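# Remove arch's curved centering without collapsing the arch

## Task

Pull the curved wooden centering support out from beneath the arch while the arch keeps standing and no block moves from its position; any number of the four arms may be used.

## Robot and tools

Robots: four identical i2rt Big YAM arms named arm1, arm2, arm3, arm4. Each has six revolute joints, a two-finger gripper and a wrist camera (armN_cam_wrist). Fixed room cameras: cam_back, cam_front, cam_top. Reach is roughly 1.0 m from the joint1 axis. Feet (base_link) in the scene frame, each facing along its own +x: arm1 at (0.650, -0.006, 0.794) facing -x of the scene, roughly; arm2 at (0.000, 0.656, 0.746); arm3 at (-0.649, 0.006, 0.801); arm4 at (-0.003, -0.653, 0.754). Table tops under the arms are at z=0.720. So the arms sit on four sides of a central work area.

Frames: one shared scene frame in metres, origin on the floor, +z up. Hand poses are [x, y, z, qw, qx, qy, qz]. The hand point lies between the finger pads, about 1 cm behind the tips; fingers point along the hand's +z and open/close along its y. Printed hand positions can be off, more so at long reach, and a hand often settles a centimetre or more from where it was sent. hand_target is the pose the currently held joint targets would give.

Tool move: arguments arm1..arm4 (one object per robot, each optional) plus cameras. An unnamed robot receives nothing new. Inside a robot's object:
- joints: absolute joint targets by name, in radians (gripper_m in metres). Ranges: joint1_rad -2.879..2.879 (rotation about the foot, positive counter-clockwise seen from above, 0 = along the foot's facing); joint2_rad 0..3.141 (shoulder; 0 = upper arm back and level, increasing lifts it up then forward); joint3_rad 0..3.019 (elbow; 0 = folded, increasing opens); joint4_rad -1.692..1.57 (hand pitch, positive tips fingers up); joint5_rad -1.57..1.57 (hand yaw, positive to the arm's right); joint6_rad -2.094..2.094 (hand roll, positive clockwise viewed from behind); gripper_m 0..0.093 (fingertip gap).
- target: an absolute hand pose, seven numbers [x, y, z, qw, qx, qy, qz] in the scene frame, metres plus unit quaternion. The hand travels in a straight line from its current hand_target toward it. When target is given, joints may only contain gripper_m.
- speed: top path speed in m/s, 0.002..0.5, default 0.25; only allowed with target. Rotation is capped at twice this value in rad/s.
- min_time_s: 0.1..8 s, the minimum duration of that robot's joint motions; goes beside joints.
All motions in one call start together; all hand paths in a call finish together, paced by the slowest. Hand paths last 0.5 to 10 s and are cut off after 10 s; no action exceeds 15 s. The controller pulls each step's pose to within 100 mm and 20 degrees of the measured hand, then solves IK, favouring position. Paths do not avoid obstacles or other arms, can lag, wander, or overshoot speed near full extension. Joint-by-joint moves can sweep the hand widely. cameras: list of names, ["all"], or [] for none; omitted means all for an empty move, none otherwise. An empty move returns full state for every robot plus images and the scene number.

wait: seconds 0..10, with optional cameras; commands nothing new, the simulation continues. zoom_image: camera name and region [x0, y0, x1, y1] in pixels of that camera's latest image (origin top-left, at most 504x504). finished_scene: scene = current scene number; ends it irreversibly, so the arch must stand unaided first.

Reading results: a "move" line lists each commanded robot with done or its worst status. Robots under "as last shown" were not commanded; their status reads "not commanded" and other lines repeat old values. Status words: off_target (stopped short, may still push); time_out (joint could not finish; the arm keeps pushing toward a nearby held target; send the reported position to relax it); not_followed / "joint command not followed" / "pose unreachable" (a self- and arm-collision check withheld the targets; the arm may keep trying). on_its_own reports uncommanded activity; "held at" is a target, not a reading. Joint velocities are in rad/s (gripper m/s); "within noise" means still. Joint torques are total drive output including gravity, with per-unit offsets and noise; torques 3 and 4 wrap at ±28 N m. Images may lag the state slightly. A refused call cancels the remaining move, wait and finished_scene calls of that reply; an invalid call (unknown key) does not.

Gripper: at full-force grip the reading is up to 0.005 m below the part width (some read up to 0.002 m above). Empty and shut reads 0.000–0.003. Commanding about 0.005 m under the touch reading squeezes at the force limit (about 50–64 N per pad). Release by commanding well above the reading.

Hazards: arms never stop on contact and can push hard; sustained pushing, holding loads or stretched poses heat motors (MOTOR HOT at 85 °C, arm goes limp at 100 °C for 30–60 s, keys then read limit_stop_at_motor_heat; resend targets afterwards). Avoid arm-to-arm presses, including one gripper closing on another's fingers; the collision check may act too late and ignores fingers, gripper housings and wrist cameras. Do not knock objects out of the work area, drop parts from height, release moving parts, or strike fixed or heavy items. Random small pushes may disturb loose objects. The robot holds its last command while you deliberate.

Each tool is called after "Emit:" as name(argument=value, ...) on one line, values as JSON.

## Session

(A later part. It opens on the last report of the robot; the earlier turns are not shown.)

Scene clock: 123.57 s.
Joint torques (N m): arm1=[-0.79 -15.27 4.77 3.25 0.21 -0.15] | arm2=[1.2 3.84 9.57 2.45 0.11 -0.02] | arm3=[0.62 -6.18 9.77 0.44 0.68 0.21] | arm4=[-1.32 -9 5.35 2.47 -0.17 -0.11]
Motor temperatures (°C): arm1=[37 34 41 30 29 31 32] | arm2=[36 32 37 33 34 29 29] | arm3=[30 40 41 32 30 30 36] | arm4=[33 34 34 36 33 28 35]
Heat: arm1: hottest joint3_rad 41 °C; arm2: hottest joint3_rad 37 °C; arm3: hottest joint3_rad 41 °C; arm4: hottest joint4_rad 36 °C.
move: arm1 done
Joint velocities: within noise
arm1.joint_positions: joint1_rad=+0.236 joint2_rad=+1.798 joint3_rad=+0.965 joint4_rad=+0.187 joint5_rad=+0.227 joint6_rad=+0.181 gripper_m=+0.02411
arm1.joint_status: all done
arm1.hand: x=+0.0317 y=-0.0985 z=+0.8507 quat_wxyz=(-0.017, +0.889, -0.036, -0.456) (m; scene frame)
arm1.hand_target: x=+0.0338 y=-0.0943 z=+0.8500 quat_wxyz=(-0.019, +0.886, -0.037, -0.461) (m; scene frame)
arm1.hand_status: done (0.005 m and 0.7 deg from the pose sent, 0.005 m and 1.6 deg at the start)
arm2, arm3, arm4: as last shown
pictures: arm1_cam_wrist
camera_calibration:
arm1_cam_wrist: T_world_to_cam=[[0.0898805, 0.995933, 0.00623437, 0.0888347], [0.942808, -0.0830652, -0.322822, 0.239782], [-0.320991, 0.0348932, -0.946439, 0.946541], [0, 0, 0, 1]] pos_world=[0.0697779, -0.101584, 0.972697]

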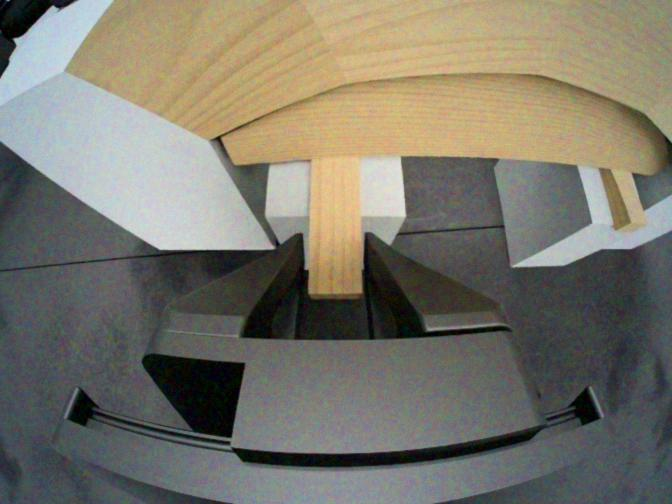

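Emit:
move(arm1={"joints": {"gripper_m": 0.015}}, cameras=[])

Emit:
move(arm1={"target": [0.0437, -0.0950, 0.8501, 0.01934, -0.8862, 0.03715, 0.4613], "speed": 0.02}, cameras=["arm1_cam_wrist", "cam_back", "cam_front"])

Emit:
zoom_image(camera="cam_back", region=[140, 190, 440, 310])

Emit:
zoom_image(camera="cam_front", region=[180, 180, 480, 300])

Scene clock: 124.27 s.
Joint torques (N m): arm1=[-0.91 -15.33 4.78 3.18 0.15 -0.15] | arm2=[1.08 3.84 9.48 2.36 0.1 -0.01] | arm3=[0.56 -6.12 9.8 0.49 0.68 0.2] | arm4=[-1.49 -9.47 5.24 2.43 -0.19 -0.11]
Motor temperatures (°C): arm1=[37 34 41 30 29 31 32] | arm2=[36 32 37 33 34 29 29] | arm3=[30 40 41 32 30 30 36] | arm4=[33 34 34 35 33 28 35]
Heat: arm1: hottest joint3_rad 41 °C; arm2: hottest joint3_rad 37 °C; arm3: hottest joint3_rad 41 °C; arm4: hottest joint4_rad 35 °C.
move: arm1 done
Joint velocities: within noise
arm1.joint_positions: joint1_rad=+0.236 joint2_rad=+1.798 joint3_rad=+0.965 joint4_rad=+0.187 joint5_rad=+0.229 joint6_rad=+0.181 gripper_m=+0.01780
arm1.joint_status: all done
arm1.hand: x=+0.0317 y=-0.0982 z=+0.8508 quat_wxyz=(-0.018, +0.889, -0.036, -0.456) (m; scene frame)
arm1.hand_target: x=+0.0338 y=-0.0943 z=+0.8500 quat_wxyz=(-0.019, +0.886, -0.037, -0.461) (m; scene frame)
arm1.hand_status: not commanded
arm2, arm3, arm4: as last shown
pictures: none
No camera images: "cameras" was empty.

Scene clock: 125.27 s.
Joint torques (N m): arm1=[-0.38 -15.56 4.42 2.84 0.21 -0.11] | arm2=[1.08 3.78 9.5 2.47 0.11 -0.02] | arm3=[0.67 -6.24 9.77 0.46 0.67 0.21] | arm4=[-0.79 -9.7 5.33 2.5 -0.18 -0.15]
Motor temperatures (°C): arm1=[37 34 41 30 29 31 32] | arm2=[36 32 37 33 34 29 29] | arm3=[30 40 41 32 30 30 36] | arm4=[33 34 34 35 33 28 35]
Heat: arm1: hottest joint3_rad 41 °C; arm2: hottest joint3_rad 37 °C; arm3: hottest joint3_rad 41 °C; arm4: hottest joint4_rad 35 °C.
move: arm1 done
Joint velocities: within noise
arm1.joint_positions: joint1_rad=+0.236 joint2_rad=+1.787 joint3_rad=+0.939 joint4_rad=+0.204 joint5_rad=+0.232 joint6_rad=+0.181 gripper_m=+0.01777
arm1.joint_status: not commanded
arm1.hand: x=+0.0390 y=-0.0961 z=+0.8490 quat_wxyz=(-0.019, +0.888, -0.037, -0.458) (m; scene frame)
arm1.hand_target: x=+0.0437 y=-0.0951 z=+0.8499 quat_wxyz=(-0.019, +0.886, -0.037, -0.461) (m; scene frame)
arm1.hand_status: done (0.005 m and 0.5 deg from the pose sent, 0.013 m and 0.6 deg at the start)
arm2, arm3, arm4: as last shown
pictures: arm1_cam_wrist, cam_back, cam_front
camera_calibration:
arm1_cam_wrist: T_world_to_cam=[[0.0937738, 0.995559, 0.00833291, 0.0837969], [0.94152, -0.0859568, -0.325808, 0.234812], [-0.323644, 0.0383978, -0.945399, 0.946779], [0, 0, 0, 1]] pos_world=[0.0774811, -0.0995953, 0.97089]

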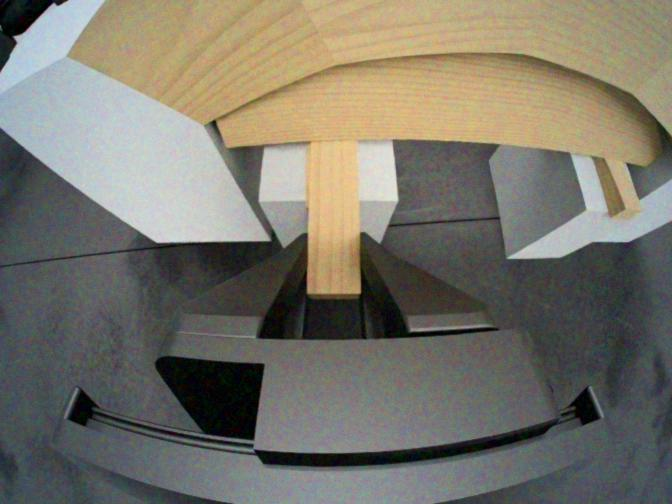

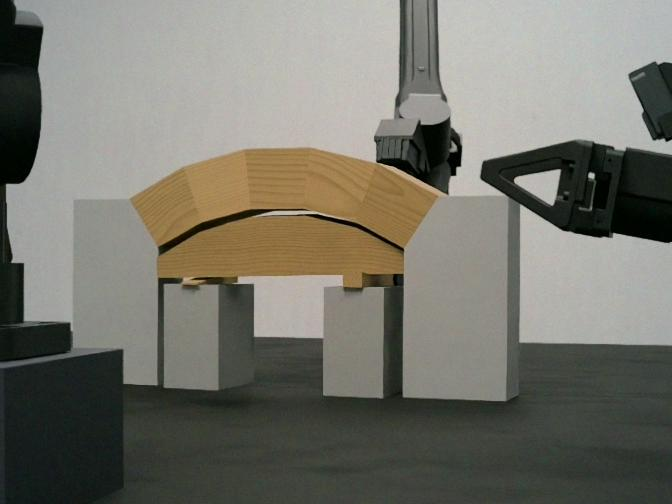

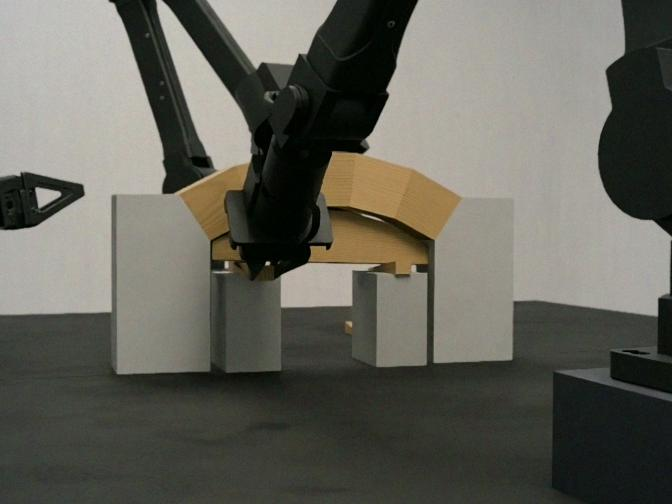

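Scaled by 1.680 from the camera's 672x504 image, which has a finer 960x720 frame.

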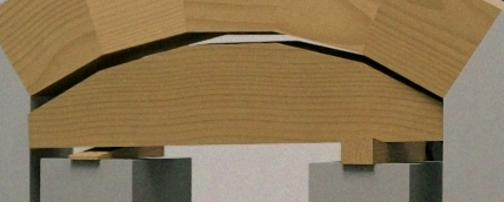

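Scaled by 1.680 from the camera's 672x504 image, which has a finer 960x720 frame.

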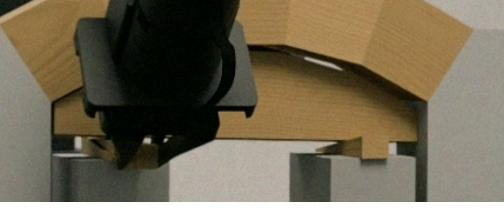

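Emit:
zoom_image(camera="cam_back", region=[290, 190, 430, 300])

Emit:
zoom_image(camera="cam_back", region=[140, 200, 280, 310])

Scaled by 3.600 from the camera's 672x504 image, which has a finer 960x720 frame.

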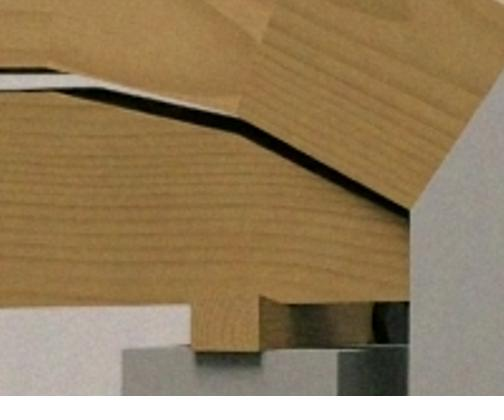

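Scaled by 3.600 from the camera's 672x504 image, which has a finer 960x720 frame.

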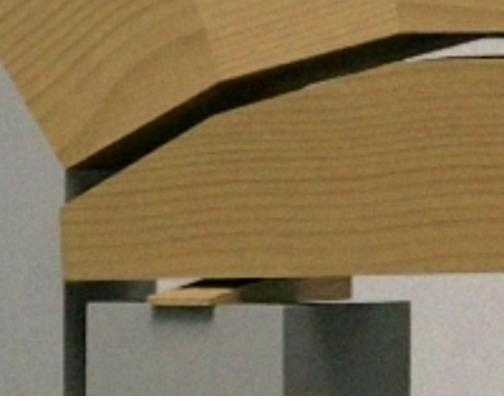

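Emit:
move(arm1={"target": [0.0550, -0.0959, 0.8505, 0.01934, -0.8862, 0.03715, 0.4613], "speed": 0.02}, cameras=["arm1_cam_wrist", "cam_back", "cam_front"])

Emit:
zoom_image(camera="cam_back", region=[140, 190, 440, 310])

Emit:
zoom_image(camera="cam_front", region=[180, 180, 480, 300])

Scene clock: 126.87 s.
Joint torques (N m): arm1=[0.09 -15.27 4.44 2.91 0.22 -0.06] | arm2=[1.14 3.78 9.48 2.44 0.11 -0.03] | arm3=[0.79 -6.18 9.76 0.49 0.68 0.19] | arm4=[-1.08 -9.35 5.29 2.32 -0.16 -0.11]
Motor temperatures (°C): arm1=[37 34 41 30 29 31 32] | arm2=[36 32 37 33 34 29 29] | arm3=[30 40 41 32 30 30 36] | arm4=[33 34 34 35 33 28 35]
Heat: arm1: hottest joint3_rad 41 °C; arm2: hottest joint3_rad 37 °C; arm3: hottest joint3_rad 41 °C; arm4: hottest joint4_rad 35 °C.
move: arm1 done
Joint velocities: within noise
arm1.joint_positions: joint1_rad=+0.236 joint2_rad=+1.768 joint3_rad=+0.906 joint4_rad=+0.213 joint5_rad=+0.238 joint6_rad=+0.181 gripper_m=+0.01777
arm1.joint_status: not commanded
arm1.hand: x=+0.0504 y=-0.0927 z=+0.8475 quat_wxyz=(-0.022, +0.889, -0.038, -0.456) (m; scene frame)
arm1.hand_target: x=+0.0550 y=-0.0959 z=+0.8504 quat_wxyz=(-0.019, +0.886, -0.037, -0.461) (m; scene frame)
arm1.hand_status: done (0.006 m and 0.8 deg from the pose sent, 0.016 m and 0.4 deg at the start)
arm2.joint_positions: joint1_rad=-0.491 joint2_rad=+0.571 joint3_rad=+1.396 joint4_rad=-1.145 joint5_rad=+0.158 joint6_rad=+0.378 gripper_m=+0.09396
arm2.joint_status: not commanded
arm2.hand: x=-0.1424 y=+0.4717 z=+1.3418 quat_wxyz=(-0.330, -0.780, -0.216, +0.486) (m; scene frame)
arm2.hand_target: x=-0.1404 y=+0.4751 z=+1.3501 quat_wxyz=(-0.336, -0.774, -0.213, +0.492) (m; scene frame)
arm2.hand_status: not commanded
arm3.joint_positions: joint1_rad=+0.765 joint2_rad=+1.205 joint3_rad=+0.294 joint4_rad=+0.045 joint5_rad=+0.692 joint6_rad=+0.612 gripper_m=+0.04991
arm3.joint_status: not commanded
arm3.hand: x=-0.3474 y=+0.1579 z=+0.8459 quat_wxyz=(-0.450, -0.031, -0.892, +0.034) (m; scene frame)
arm3.hand_target: x=-0.3402 y=+0.1698 z=+0.8601 quat_wxyz=(-0.461, -0.037, -0.886, +0.019) (m; scene frame)
arm3.hand_status: not commanded
arm4.joint_positions: joint1_rad=+0.815 joint2_rad=+1.792 joint3_rad=+0.488 joint4_rad=+1.551 joint5_rad=+0.790 joint6_rad=-0.164 gripper_m=+0.09396
arm4.joint_status: not commanded
arm4.hand: x=-0.2540 y=-0.2445 z=+0.9181 quat_wxyz=(-0.542, +0.454, -0.452, -0.544) (m; scene frame)
arm4.hand_target: x=-0.2600 y=-0.2400 z=+0.9205 quat_wxyz=(-0.545, +0.450, -0.448, -0.548) (m; scene frame)
arm4.hand_status: not commanded
pictures: arm1_cam_wrist, cam_back, cam_front
camera_calibration:
arm1_cam_wrist: T_world_to_cam=[[0.0980126, 0.9951, 0.0129937, 0.075178], [0.942603, -0.0886381, -0.321936, 0.220228], [-0.319207, 0.0438017, -0.946672, 0.950247], [0, 0, 0, 1]] pos_world=[0.0883691, -0.0969114, 0.969495]

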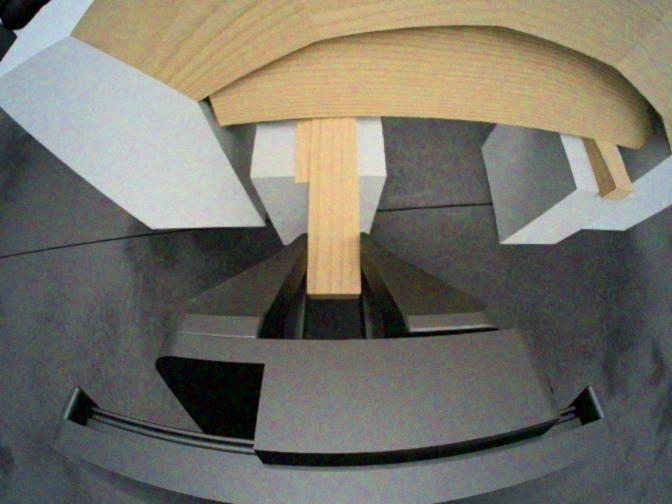

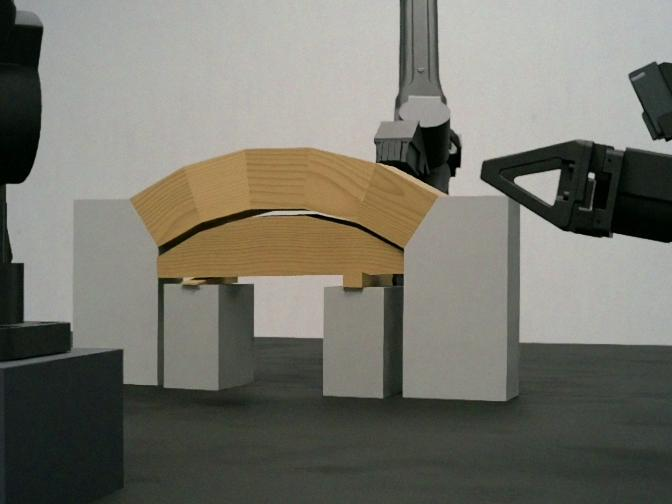

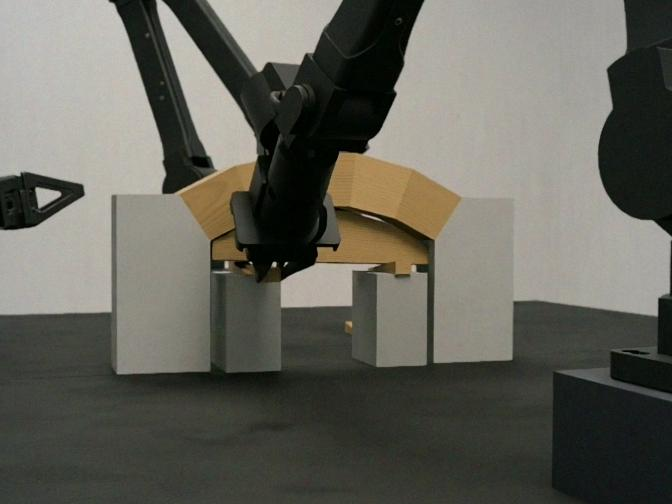

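Scaled by 1.680 from the camera's 672x504 image, which has a finer 960x720 frame.

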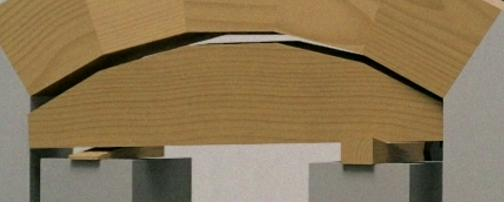

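Scaled by 1.680 from the camera's 672x504 image, which has a finer 960x720 frame.

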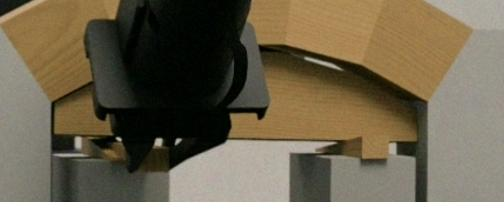

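Emit:
move(arm1={"target": [0.0680, -0.1015, 0.8510, 0.01934, -0.8862, 0.03715, 0.4613], "speed": 0.02}, cameras=["arm1_cam_wrist", "cam_back", "cam_front"])

Emit:
zoom_image(camera="cam_back", region=[140, 190, 440, 310])

Emit:
zoom_image(camera="cam_front", region=[180, 180, 480, 300])

Scene clock: 128.40 s.
Joint torques (N m): arm1=[0.73 -14.97 4.41 2.97 0.2 0.02] | arm2=[1.2 3.78 9.52 2.41 0.1 0] | arm3=[0.62 -6.3 9.8 0.47 0.68 0.21] | arm4=[-1.2 -9.05 5.23 2.39 -0.18 -0.14]
Motor temperatures (°C): arm1=[37 34 41 30 29 31 32] | arm2=[36 32 37 32 33 29 29] | arm3=[30 40 41 32 30 30 35] | arm4=[33 34 34 35 33 28 35]
Heat: arm1: hottest joint3_rad 41 °C; arm2: hottest joint3_rad 37 °C; arm3: hottest joint3_rad 41 °C; arm4: hottest joint4_rad 35 °C.
move: arm1 off_target
Joint velocities: within noise
arm1.joint_positions: joint1_rad=+0.246 joint2_rad=+1.746 joint3_rad=+0.872 joint4_rad=+0.217 joint5_rad=+0.253 joint6_rad=+0.186 gripper_m=+0.01777
arm1.joint_status: not commanded
arm1.hand: x=+0.0636 y=-0.0931 z=+0.8459 quat_wxyz=(-0.026, +0.890, -0.038, -0.453) (m; scene frame)
arm1.hand_target: x=+0.0680 y=-0.1013 z=+0.8508 quat_wxyz=(-0.019, +0.886, -0.037, -0.461) (m; scene frame)
arm1.hand_status: off_target (0.011 m and 1.3 deg from the pose sent, 0.020 m and 0.8 deg at the start)
arm2, arm3, arm4: as last shown
pictures: arm1_cam_wrist, cam_back, cam_front
camera_calibration:
arm1_cam_wrist: T_world_to_cam=[[0.102746, 0.99449, 0.0207955, 0.0673085], [0.94406, -0.0909069, -0.316997, 0.202828], [-0.31336, 0.0522023, -0.948199, 0.954657], [0, 0, 0, 1]] pos_world=[0.100754, -0.0983345, 0.9681]

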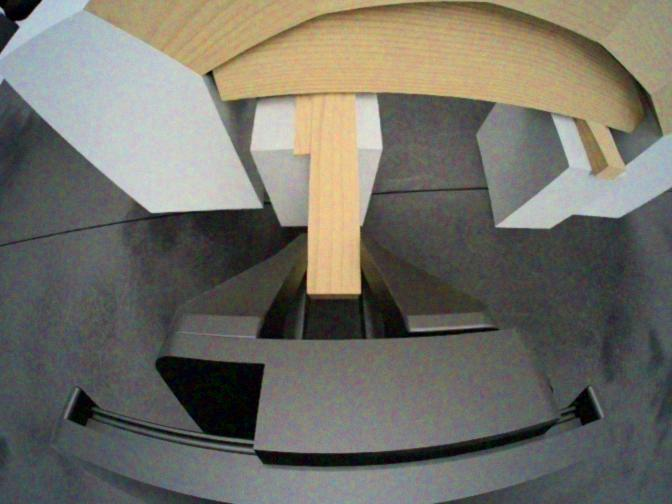

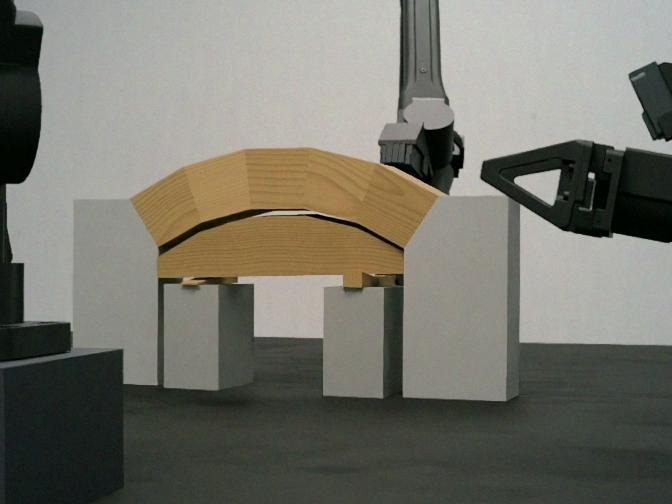

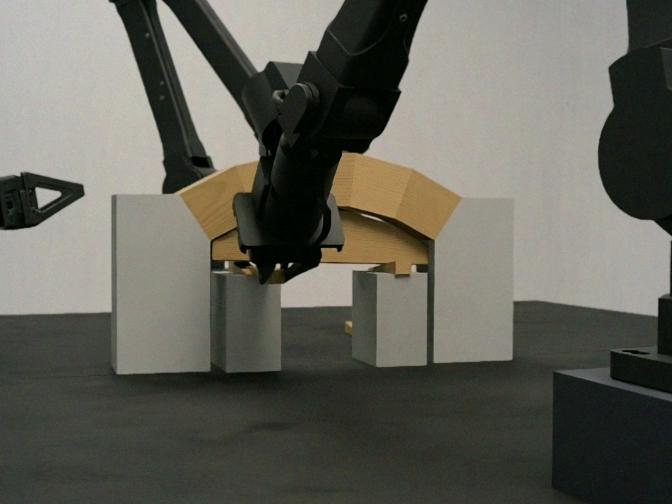

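Scaled by 1.680 from the camera's 672x504 image, which has a finer 960x720 frame.

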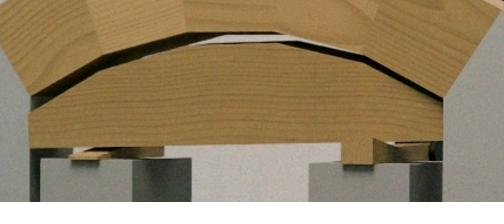

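Scaled by 1.680 from the camera's 672x504 image, which has a finer 960x720 frame.

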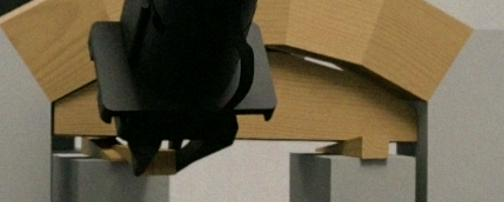

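Emit:
move(arm1={"target": [0.0950, -0.1040, 0.8525, 0.01934, -0.8862, 0.03715, 0.4613], "speed": 0.03}, cameras=["cam_back"])

Emit:
zoom_image(camera="cam_back", region=[140, 190, 440, 310])

Emit:
move(arm1={"target": [0.1350, -0.1070, 0.8560, 0.01934, -0.8862, 0.03715, 0.4613], "speed": 0.04}, cameras=["arm1_cam_wrist", "cam_back", "cam_front"])

Emit:
zoom_image(camera="cam_back", region=[140, 190, 440, 310])

Emit:
zoom_image(camera="cam_front", region=[180, 180, 480, 300])

Scene clock: 130.33 s.
Joint torques (N m): arm1=[0.79 -14.21 4.33 3.21 0.26 0.02] | arm2=[1.2 3.84 9.57 2.48 0.11 -0.02] | arm3=[0.67 -6.12 9.78 0.47 0.68 0.2] | arm4=[-0.97 -9.23 5.23 2.33 -0.17 -0.12]
Motor temperatures (°C): arm1=[37 34 41 30 29 31 32] | arm2=[36 32 37 32 33 29 29] | arm3=[30 40 41 32 30 30 35] | arm4=[33 34 34 35 33 28 35]
Heat: arm1: hottest joint3_rad 41 °C; arm2: hottest joint3_rad 37 °C; arm3: hottest joint3_rad 41 °C; arm4: hottest joint4_rad 35 °C.
move: arm1 off_target
Joint velocities: within noise
arm1.joint_positions: joint1_rad=+0.267 joint2_rad=+1.697 joint3_rad=+0.796 joint4_rad=+0.228 joint5_rad=+0.268 joint6_rad=+0.198 gripper_m=+0.01777
arm1.joint_status: not commanded
arm1.hand: x=+0.0928 y=-0.0960 z=+0.8428 quat_wxyz=(-0.028, +0.893, -0.037, -0.448) (m; scene frame)
arm1.hand_target: x=+0.0949 y=-0.1039 z=+0.8524 quat_wxyz=(-0.019, +0.886, -0.037, -0.461) (m; scene frame)
arm1.hand_status: off_target (0.013 m and 2.0 deg from the pose sent, 0.034 m and 1.3 deg at the start)
arm2, arm3, arm4: as last shown
pictures: cam_back

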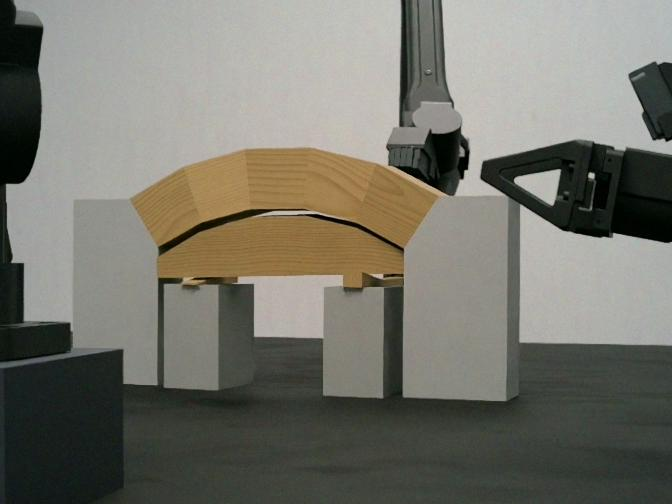

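Scaled by 1.680 from the camera's 672x504 image, which has a finer 960x720 frame.

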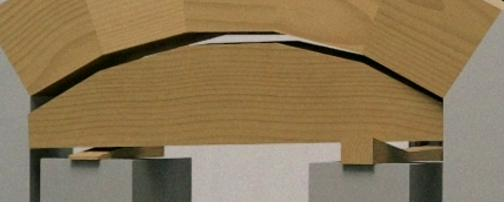

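Scene clock: 131.90 s.
Joint torques (N m): arm1=[0.73 -12.4 4.34 3.17 0.26 -0.01] | arm2=[1.2 3.72 9.46 2.44 0.1 -0.03] | arm3=[0.67 -6.07 9.77 0.46 0.69 0.2] | arm4=[-0.97 -9.41 5.2 2.37 -0.19 -0.16]
Motor temperatures (°C): arm1=[37 34 41 30 29 31 33] | arm2=[36 32 37 32 33 29 29] | arm3=[30 40 41 32 30 30 35] | arm4=[33 34 34 35 33 28 34]
Heat: arm1: hottest joint3_rad 41 °C; arm2: hottest joint3_rad 37 °C; arm3: hottest joint3_rad 41 °C; arm4: hottest joint4_rad 35 °C.
move: arm1 off_target
Joint velocities: within noise
arm1.joint_positions: joint1_rad=+0.300 joint2_rad=+1.609 joint3_rad=+0.692 joint4_rad=+0.239 joint5_rad=+0.295 joint6_rad=+0.219 gripper_m=+0.01777
arm1.joint_status: not commanded
arm1.hand: x=+0.1326 y=-0.0996 z=+0.8477 quat_wxyz=(-0.028, +0.893, -0.037, -0.448) (m; scene frame)
arm1.hand_target: x=+0.1350 y=-0.1068 z=+0.8558 quat_wxyz=(-0.019, +0.886, -0.037, -0.461) (m; scene frame)
arm1.hand_status: off_target (0.011 m and 1.9 deg from the pose sent, 0.046 m and 2.0 deg at the start)
arm2, arm3, arm4: as last shown
pictures: arm1_cam_wrist, cam_back, cam_front
camera_calibration:
arm1_cam_wrist: T_world_to_cam=[[0.101147, 0.994546, 0.0254584, 0.0629286], [0.947514, -0.0885, -0.30722, 0.129163], [-0.303291, 0.0551967, -0.951298, 0.979858], [0, 0, 0, 1]] pos_world=[0.168433, -0.105239, 0.970216]

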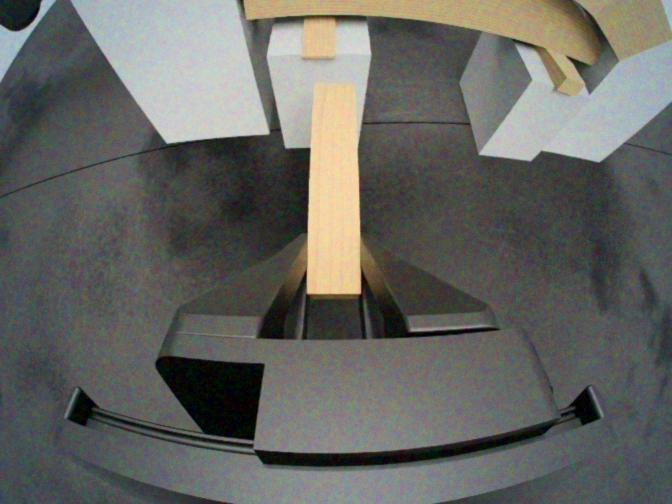

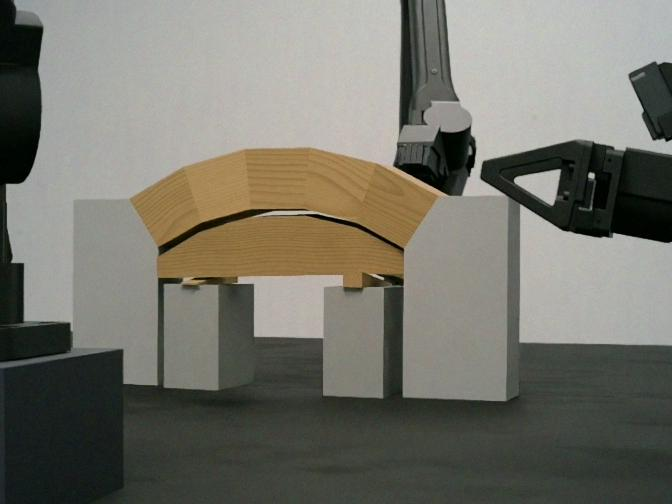

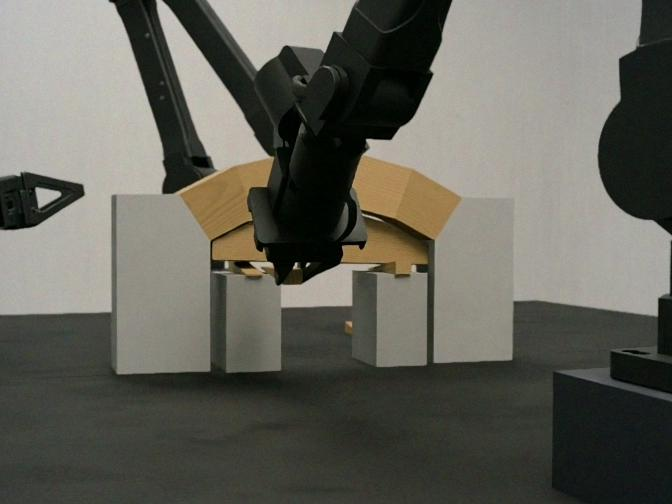

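Scaled by 1.680 from the camera's 672x504 image, which has a finer 960x720 frame.

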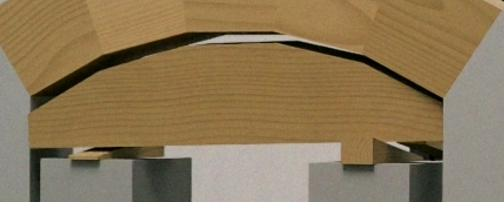

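Scaled by 1.680 from the camera's 672x504 image, which has a finer 960x720 frame.

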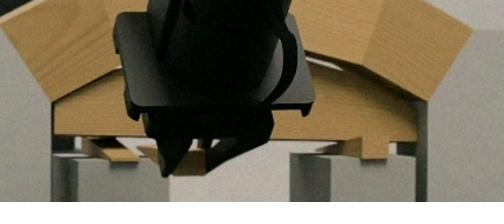

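Emit:
move(arm1={"target": [0.30, -0.17, 0.87, 0.01934, -0.8862, 0.03715, 0.4613], "speed": 0.15}, arm3={"target": [-0.150, -0.070, 0.885, 0.4613, 0.03715, 0.8862, -0.01934], "speed": 0.15}, cameras=["arm3_cam_wrist"])

Emit:
move(arm1={"target": [0.30, -0.17, 0.762, 0.01934, -0.8862, 0.03715, 0.4613], "speed": 0.1}, cameras=["arm1_cam_wrist", "arm3_cam_wrist"])

Scene clock: 135.60 s.
Joint torques (N m): arm1=[0.73 -6.48 4.77 1.14 0.44 0] | arm2=[1.14 3.96 9.51 2.44 0.1 -0.01] | arm3=[-0.73 -7.94 12.03 1.46 -0.04 -0.04] | arm4=[-1.38 -9.41 5.26 2.39 -0.21 -0.13]
Motor temperatures (°C): arm1=[37 34 41 30 29 31 33] | arm2=[36 32 37 32 33 29 29] | arm3=[30 40 41 32 30 30 35] | arm4=[33 34 34 35 33 28 34]
Heat: arm1: hottest joint3_rad 41 °C; arm2: hottest joint3_rad 37 °C; arm3: hottest joint3_rad 41 °C; arm4: hottest joint4_rad 35 °C.
move: arm1 done; arm3 off_target
Joint velocities: within noise
arm1.joint_positions: joint1_rad=+0.705 joint2_rad=+1.255 joint3_rad=+0.418 joint4_rad=+0.068 joint5_rad=+0.604 joint6_rad=+0.512 gripper_m=+0.01777
arm1.joint_status: not commanded
arm1.hand: x=+0.2923 y=-0.1689 z=+0.8711 quat_wxyz=(-0.021, +0.885, -0.040, -0.464) (m; scene frame)
arm1.hand_target: x=+0.2997 y=-0.1698 z=+0.8698 quat_wxyz=(-0.020, +0.886, -0.037, -0.461) (m; scene frame)
arm1.hand_status: done (0.008 m and 0.5 deg from the pose sent, 0.183 m and 1.9 deg at the start)
arm2, arm4: as last shown
arm3.joint_positions: joint1_rad=-0.212 joint2_rad=+1.438 joint3_rad=+0.565 joint4_rad=+0.234 joint5_rad=-0.080 joint6_rad=-0.038 gripper_m=+0.04991
arm3.joint_status: not commanded
arm3.hand: x=-0.1705 y=-0.0640 z=+0.8724 quat_wxyz=(-0.447, -0.041, -0.894, +0.015) (m; scene frame)
arm3.hand_target: x=-0.1513 y=-0.0698 z=+0.8855 quat_wxyz=(-0.461, -0.037, -0.886, +0.019) (m; scene frame)
arm3.hand_status: off_target (0.025 m and 2.0 deg from the pose sent, 0.304 m and 2.3 deg at the start)
pictures: arm3_cam_wrist
camera_calibration:
arm3_cam_wrist: T_world_to_cam=[[-0.0785088, -0.996667, -0.0221531, -0.056975], [-0.959902, 0.0815741, -0.268206, 0.0774515], [0.269119, 0.000208244, -0.963107, 1.01388], [0, 0, 0, 1]] pos_world=[-0.202983, -0.0633143, 0.99599]

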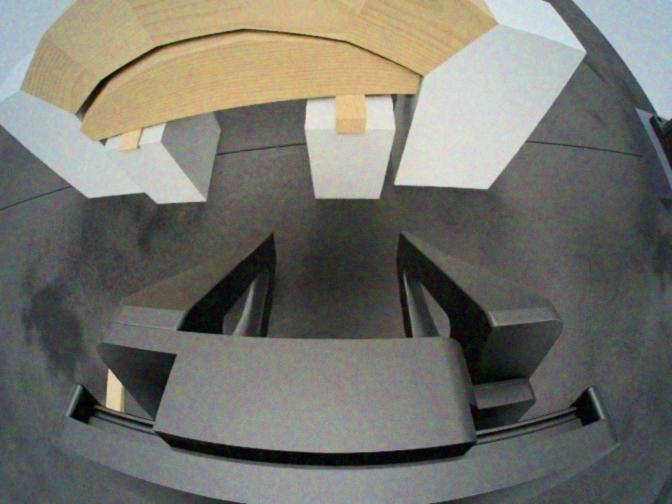

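Scene clock: 137.57 s.
Joint torques (N m): arm1=[0.85 -6.01 1.7 2.89 0.45 -0.06] | arm2=[1.08 3.6 9.46 2.5 0.09 -0.01] | arm3=[-0.62 -8 12.01 1.42 -0.03 -0.04] | arm4=[-0.97 -9.23 5.29 2.36 -0.17 -0.12]
Motor temperatures (°C): arm1=[37 34 40 30 29 31 33] | arm2=[36 32 37 32 33 29 29] | arm3=[30 40 42 32 30 30 35] | arm4=[33 34 34 35 33 28 34]
Heat: arm1: hottest joint3_rad 40 °C; arm2: hottest joint3_rad 37 °C; arm3: hottest joint3_rad 42 °C; arm4: hottest joint4_rad 35 °C.
move: arm1 done
Joint velocities: within noise
arm1.joint_positions: joint1_rad=+0.709 joint2_rad=+1.695 joint3_rad=+0.355 joint4_rad=+0.567 joint5_rad=+0.607 joint6_rad=+0.524 gripper_m=+0.01777
arm1.joint_status: not commanded
arm1.hand: x=+0.2939 y=-0.1679 z=+0.7687 quat_wxyz=(-0.020, +0.885, -0.043, -0.463) (m; scene frame)
arm1.hand_target: x=+0.3000 y=-0.1698 z=+0.7622 quat_wxyz=(-0.020, +0.886, -0.037, -0.461) (m; scene frame)
arm1.hand_status: done (0.009 m and 0.7 deg from the pose sent, 0.109 m and 0.5 deg at the start)
arm2, arm3, arm4: as last shown
pictures: arm1_cam_wrist, arm3_cam_wrist
camera_calibration:
arm1_cam_wrist: T_world_to_cam=[[0.106128, 0.994347, 0.00339605, 0.131972], [0.93604, -0.0987511, -0.337753, -0.0289395], [-0.335508, 0.0390238, -0.941229, 0.956507], [0, 0, 0, 1]] pos_world=[0.333998, -0.17141, 0.890069]
arm3_cam_wrist: T_world_to_cam=[[-0.0782746, -0.996692, -0.0218724, -0.0571078], [-0.959922, 0.0812731, -0.268225, 0.0774395], [0.269115, 0.000000619, -0.963108, 1.01387], [0, 0, 0, 1]] pos_world=[-0.202983, -0.0632133, 0.99599]

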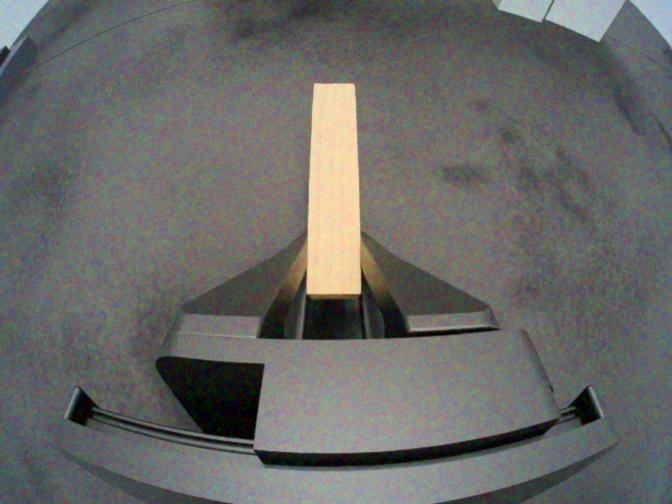

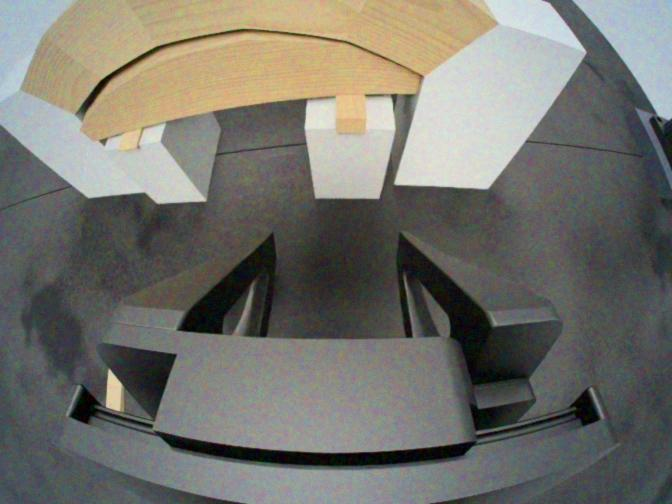

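Emit:
move(arm1={"target": [0.30, -0.17, 0.748, 0.01934, -0.8862, 0.03715, 0.4613], "speed": 0.05}, cameras=["arm1_cam_wrist", "cam_front"])

Emit:
zoom_image(camera="cam_front", region=[140, 280, 340, 440])

Scene clock: 139.00 s.
Joint torques (N m): arm1=[0.73 -6.48 1.46 3.02 0.44 -0.05] | arm2=[1.03 3.84 9.4 2.44 0.11 -0.02] | arm3=[-0.62 -7.94 12.01 1.44 -0.03 -0.04] | arm4=[-1.03 -9.64 5.38 2.41 -0.15 -0.12]
Motor temperatures (°C): arm1=[36 34 40 30 29 31 33] | arm2=[36 32 38 32 33 29 29] | arm3=[30 40 42 32 30 30 35] | arm4=[33 34 34 35 33 28 34]
Heat: arm1: hottest joint3_rad 40 °C; arm2: hottest joint3_rad 38 °C; arm3: hottest joint3_rad 42 °C; arm4: hottest joint4_rad 35 °C.
move: arm1 done
Joint velocities: within noise
arm1.joint_positions: joint1_rad=+0.710 joint2_rad=+1.766 joint3_rad=+0.355 joint4_rad=+0.635 joint5_rad=+0.607 joint6_rad=+0.524 gripper_m=+0.01777
arm1.joint_status: not commanded
arm1.hand: x=+0.2950 y=-0.1670 z=+0.7538 quat_wxyz=(-0.021, +0.885, -0.043, -0.462) (m; scene frame)
arm1.hand_target: x=+0.3000 y=-0.1698 z=+0.7482 quat_wxyz=(-0.019, +0.886, -0.037, -0.461) (m; scene frame)
arm1.hand_status: done (0.008 m and 0.7 deg from the pose sent, 0.022 m and 0.7 deg at the start)
arm2, arm3, arm4: as last shown
pictures: arm1_cam_wrist, cam_front
camera_calibration:
arm1_cam_wrist: T_world_to_cam=[[0.106089, 0.994339, 0.00598567, 0.129102], [0.936871, -0.0979371, -0.335679, -0.0365167], [-0.333193, 0.0412198, -0.941957, 0.942933], [0, 0, 0, 1]] pos_world=[0.334694, -0.170815, 0.875172]

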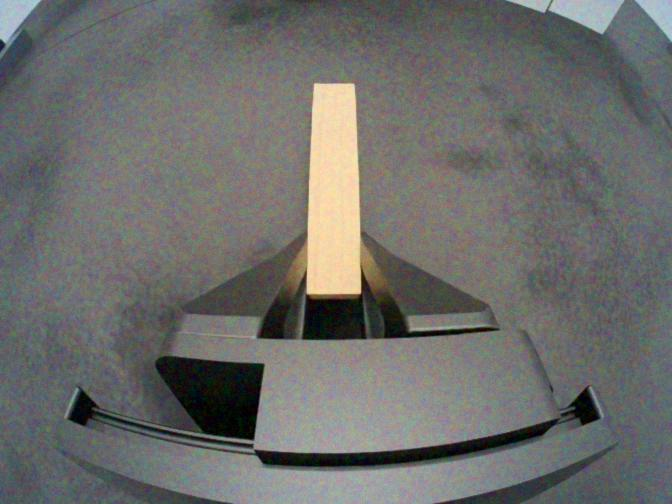

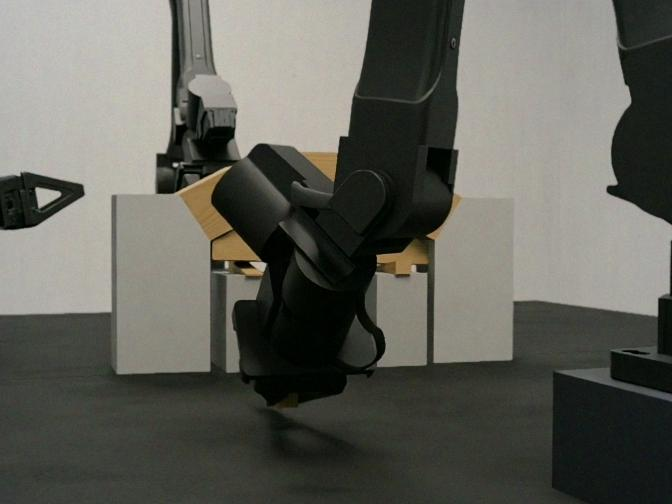

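Scaled by 2.520 from the camera's 672x504 image, which has a finer 960x720 frame.

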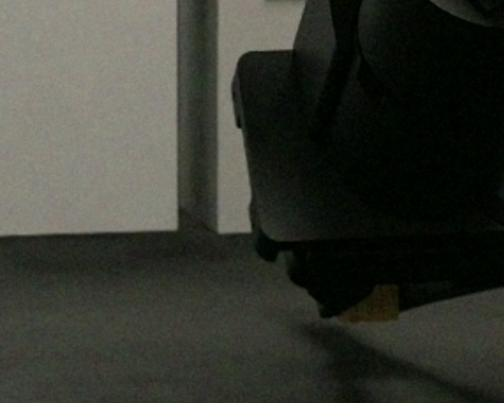

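Emit:
move(arm1={"target": [0.30, -0.17, 0.742, 0.01934, -0.8862, 0.03715, 0.4613], "speed": 0.03}, cameras=["arm1_cam_wrist", "cam_front"])

Emit:
zoom_image(camera="cam_front", region=[240, 360, 340, 440])

Scene clock: 140.30 s.
Joint torques (N m): arm1=[0.85 -6.65 1.36 2.84 0.44 -0.05] | arm2=[1.38 3.78 9.5 2.52 0.1 -0.01] | arm3=[-0.56 -7.88 12.03 1.47 -0.03 -0.05] | arm4=[-0.91 -9.41 5.18 2.33 -0.16 -0.12]
Motor temperatures (°C): arm1=[36 34 40 30 29 31 33] | arm2=[36 32 38 32 33 29 29] | arm3=[30 40 43 32 30 30 35] | arm4=[33 34 34 35 33 28 34]
Heat: arm1: hottest joint3_rad 40 °C; arm2: hottest joint3_rad 38 °C; arm3: hottest joint3_rad 43 °C; arm4: hottest joint4_rad 35 °C.
move: arm1 done
Joint velocities: within noise
arm1.joint_positions: joint1_rad=+0.710 joint2_rad=+1.797 joint3_rad=+0.355 joint4_rad=+0.664 joint5_rad=+0.607 joint6_rad=+0.524 gripper_m=+0.01777
arm1.joint_status: not commanded
arm1.hand: x=+0.2957 y=-0.1664 z=+0.7474 quat_wxyz=(-0.022, +0.886, -0.042, -0.462) (m; scene frame)
arm1.hand_target: x=+0.3000 y=-0.1699 z=+0.7422 quat_wxyz=(-0.019, +0.886, -0.037, -0.461) (m; scene frame)
arm1.hand_status: done (0.008 m and 0.6 deg from the pose sent, 0.013 m and 0.7 deg at the start)
arm2, arm3, arm4: as last shown
pictures: arm1_cam_wrist, cam_front
camera_calibration:
arm1_cam_wrist: T_world_to_cam=[[0.105661, 0.994375, 0.00734508, 0.127649], [0.937408, -0.0971375, -0.334411, -0.0402971], [-0.331817, 0.0422195, -0.942399, 0.937275], [0, 0, 0, 1]] pos_world=[0.335291, -0.170416, 0.868874]

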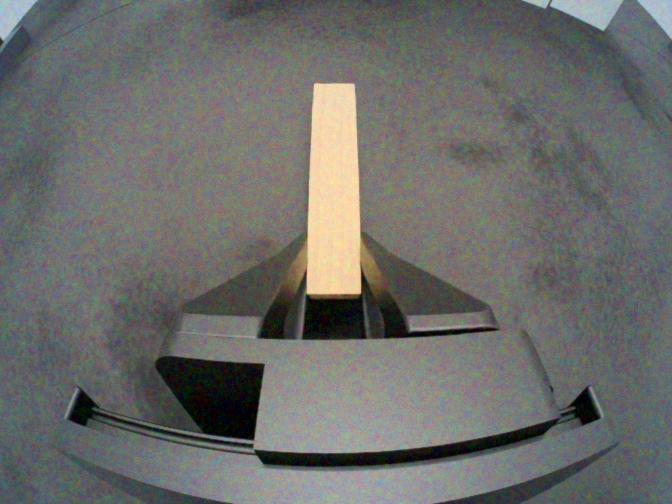

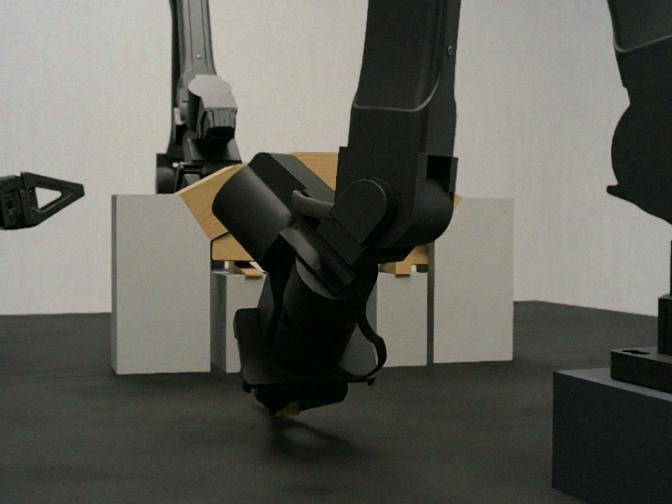

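Scaled by 5.040 from the camera's 672x504 image, which has a finer 960x720 frame.

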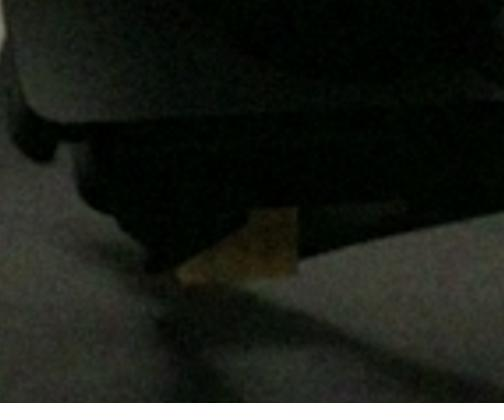

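Emit:
move(arm1={"target": [0.30, -0.17, 0.738, 0.01934, -0.8862, 0.03715, 0.4613], "speed": 0.03}, cameras=["cam_front"])

Emit:
zoom_image(camera="cam_front", region=[240, 360, 340, 440])

Scene clock: 141.47 s.
Joint torques (N m): arm1=[0.79 -6.77 1.36 2.78 0.44 -0.04] | arm2=[1.26 3.6 9.46 2.44 0.11 -0.01] | arm3=[-0.79 -8 12.04 1.44 -0.03 -0.04] | arm4=[-1.03 -9.58 5.23 2.32 -0.17 -0.13]
Motor temperatures (°C): arm1=[36 34 40 30 29 31 33] | arm2=[36 32 38 32 33 29 29] | arm3=[30 40 43 32 30 30 35] | arm4=[33 34 34 35 33 28 34]
Heat: arm1: hottest joint3_rad 40 °C; arm2: hottest joint3_rad 38 °C; arm3: hottest joint3_rad 43 °C; arm4: hottest joint4_rad 35 °C.
move: arm1 done
Joint velocities: within noise
arm1.joint_positions: joint1_rad=+0.710 joint2_rad=+1.817 joint3_rad=+0.355 joint4_rad=+0.683 joint5_rad=+0.607 joint6_rad=+0.524 gripper_m=+0.01777
arm1.joint_status: not commanded
arm1.hand: x=+0.2964 y=-0.1660 z=+0.7431 quat_wxyz=(-0.022, +0.886, -0.042, -0.461) (m; scene frame)
arm1.hand_target: x=+0.3000 y=-0.1700 z=+0.7382 quat_wxyz=(-0.019, +0.886, -0.037, -0.461) (m; scene frame)
arm1.hand_status: done (0.007 m and 0.6 deg from the pose sent, 0.011 m and 0.6 deg at the start)
arm2.joint_positions: joint1_rad=-0.491 joint2_rad=+0.571 joint3_rad=+1.396 joint4_rad=-1.145 joint5_rad=+0.158 joint6_rad=+0.378 gripper_m=+0.09396
arm2.joint_status: not commanded
arm2.hand: x=-0.1424 y=+0.4717 z=+1.3418 quat_wxyz=(-0.330, -0.780, -0.216, +0.486) (m; scene frame)
arm2.hand_target: x=-0.1404 y=+0.4751 z=+1.3501 quat_wxyz=(-0.336, -0.774, -0.213, +0.492) (m; scene frame)
arm2.hand_status: not commanded
arm3: as last shown
arm4.joint_positions: joint1_rad=+0.815 joint2_rad=+1.792 joint3_rad=+0.488 joint4_rad=+1.551 joint5_rad=+0.790 joint6_rad=-0.164 gripper_m=+0.09396
arm4.joint_status: not commanded
arm4.hand: x=-0.2540 y=-0.2445 z=+0.9181 quat_wxyz=(-0.542, +0.454, -0.452, -0.544) (m; scene frame)
arm4.hand_target: x=-0.2600 y=-0.2400 z=+0.9205 quat_wxyz=(-0.545, +0.450, -0.448, -0.548) (m; scene frame)
arm4.hand_status: not commanded
pictures: cam_front

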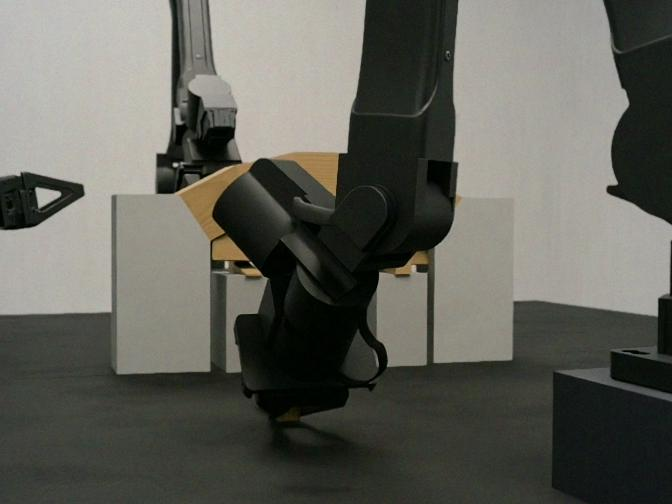

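Scaled by 5.040 from the camera's 672x504 image, which has a finer 960x720 frame.

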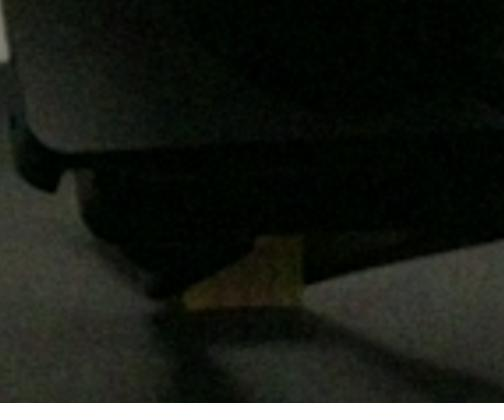

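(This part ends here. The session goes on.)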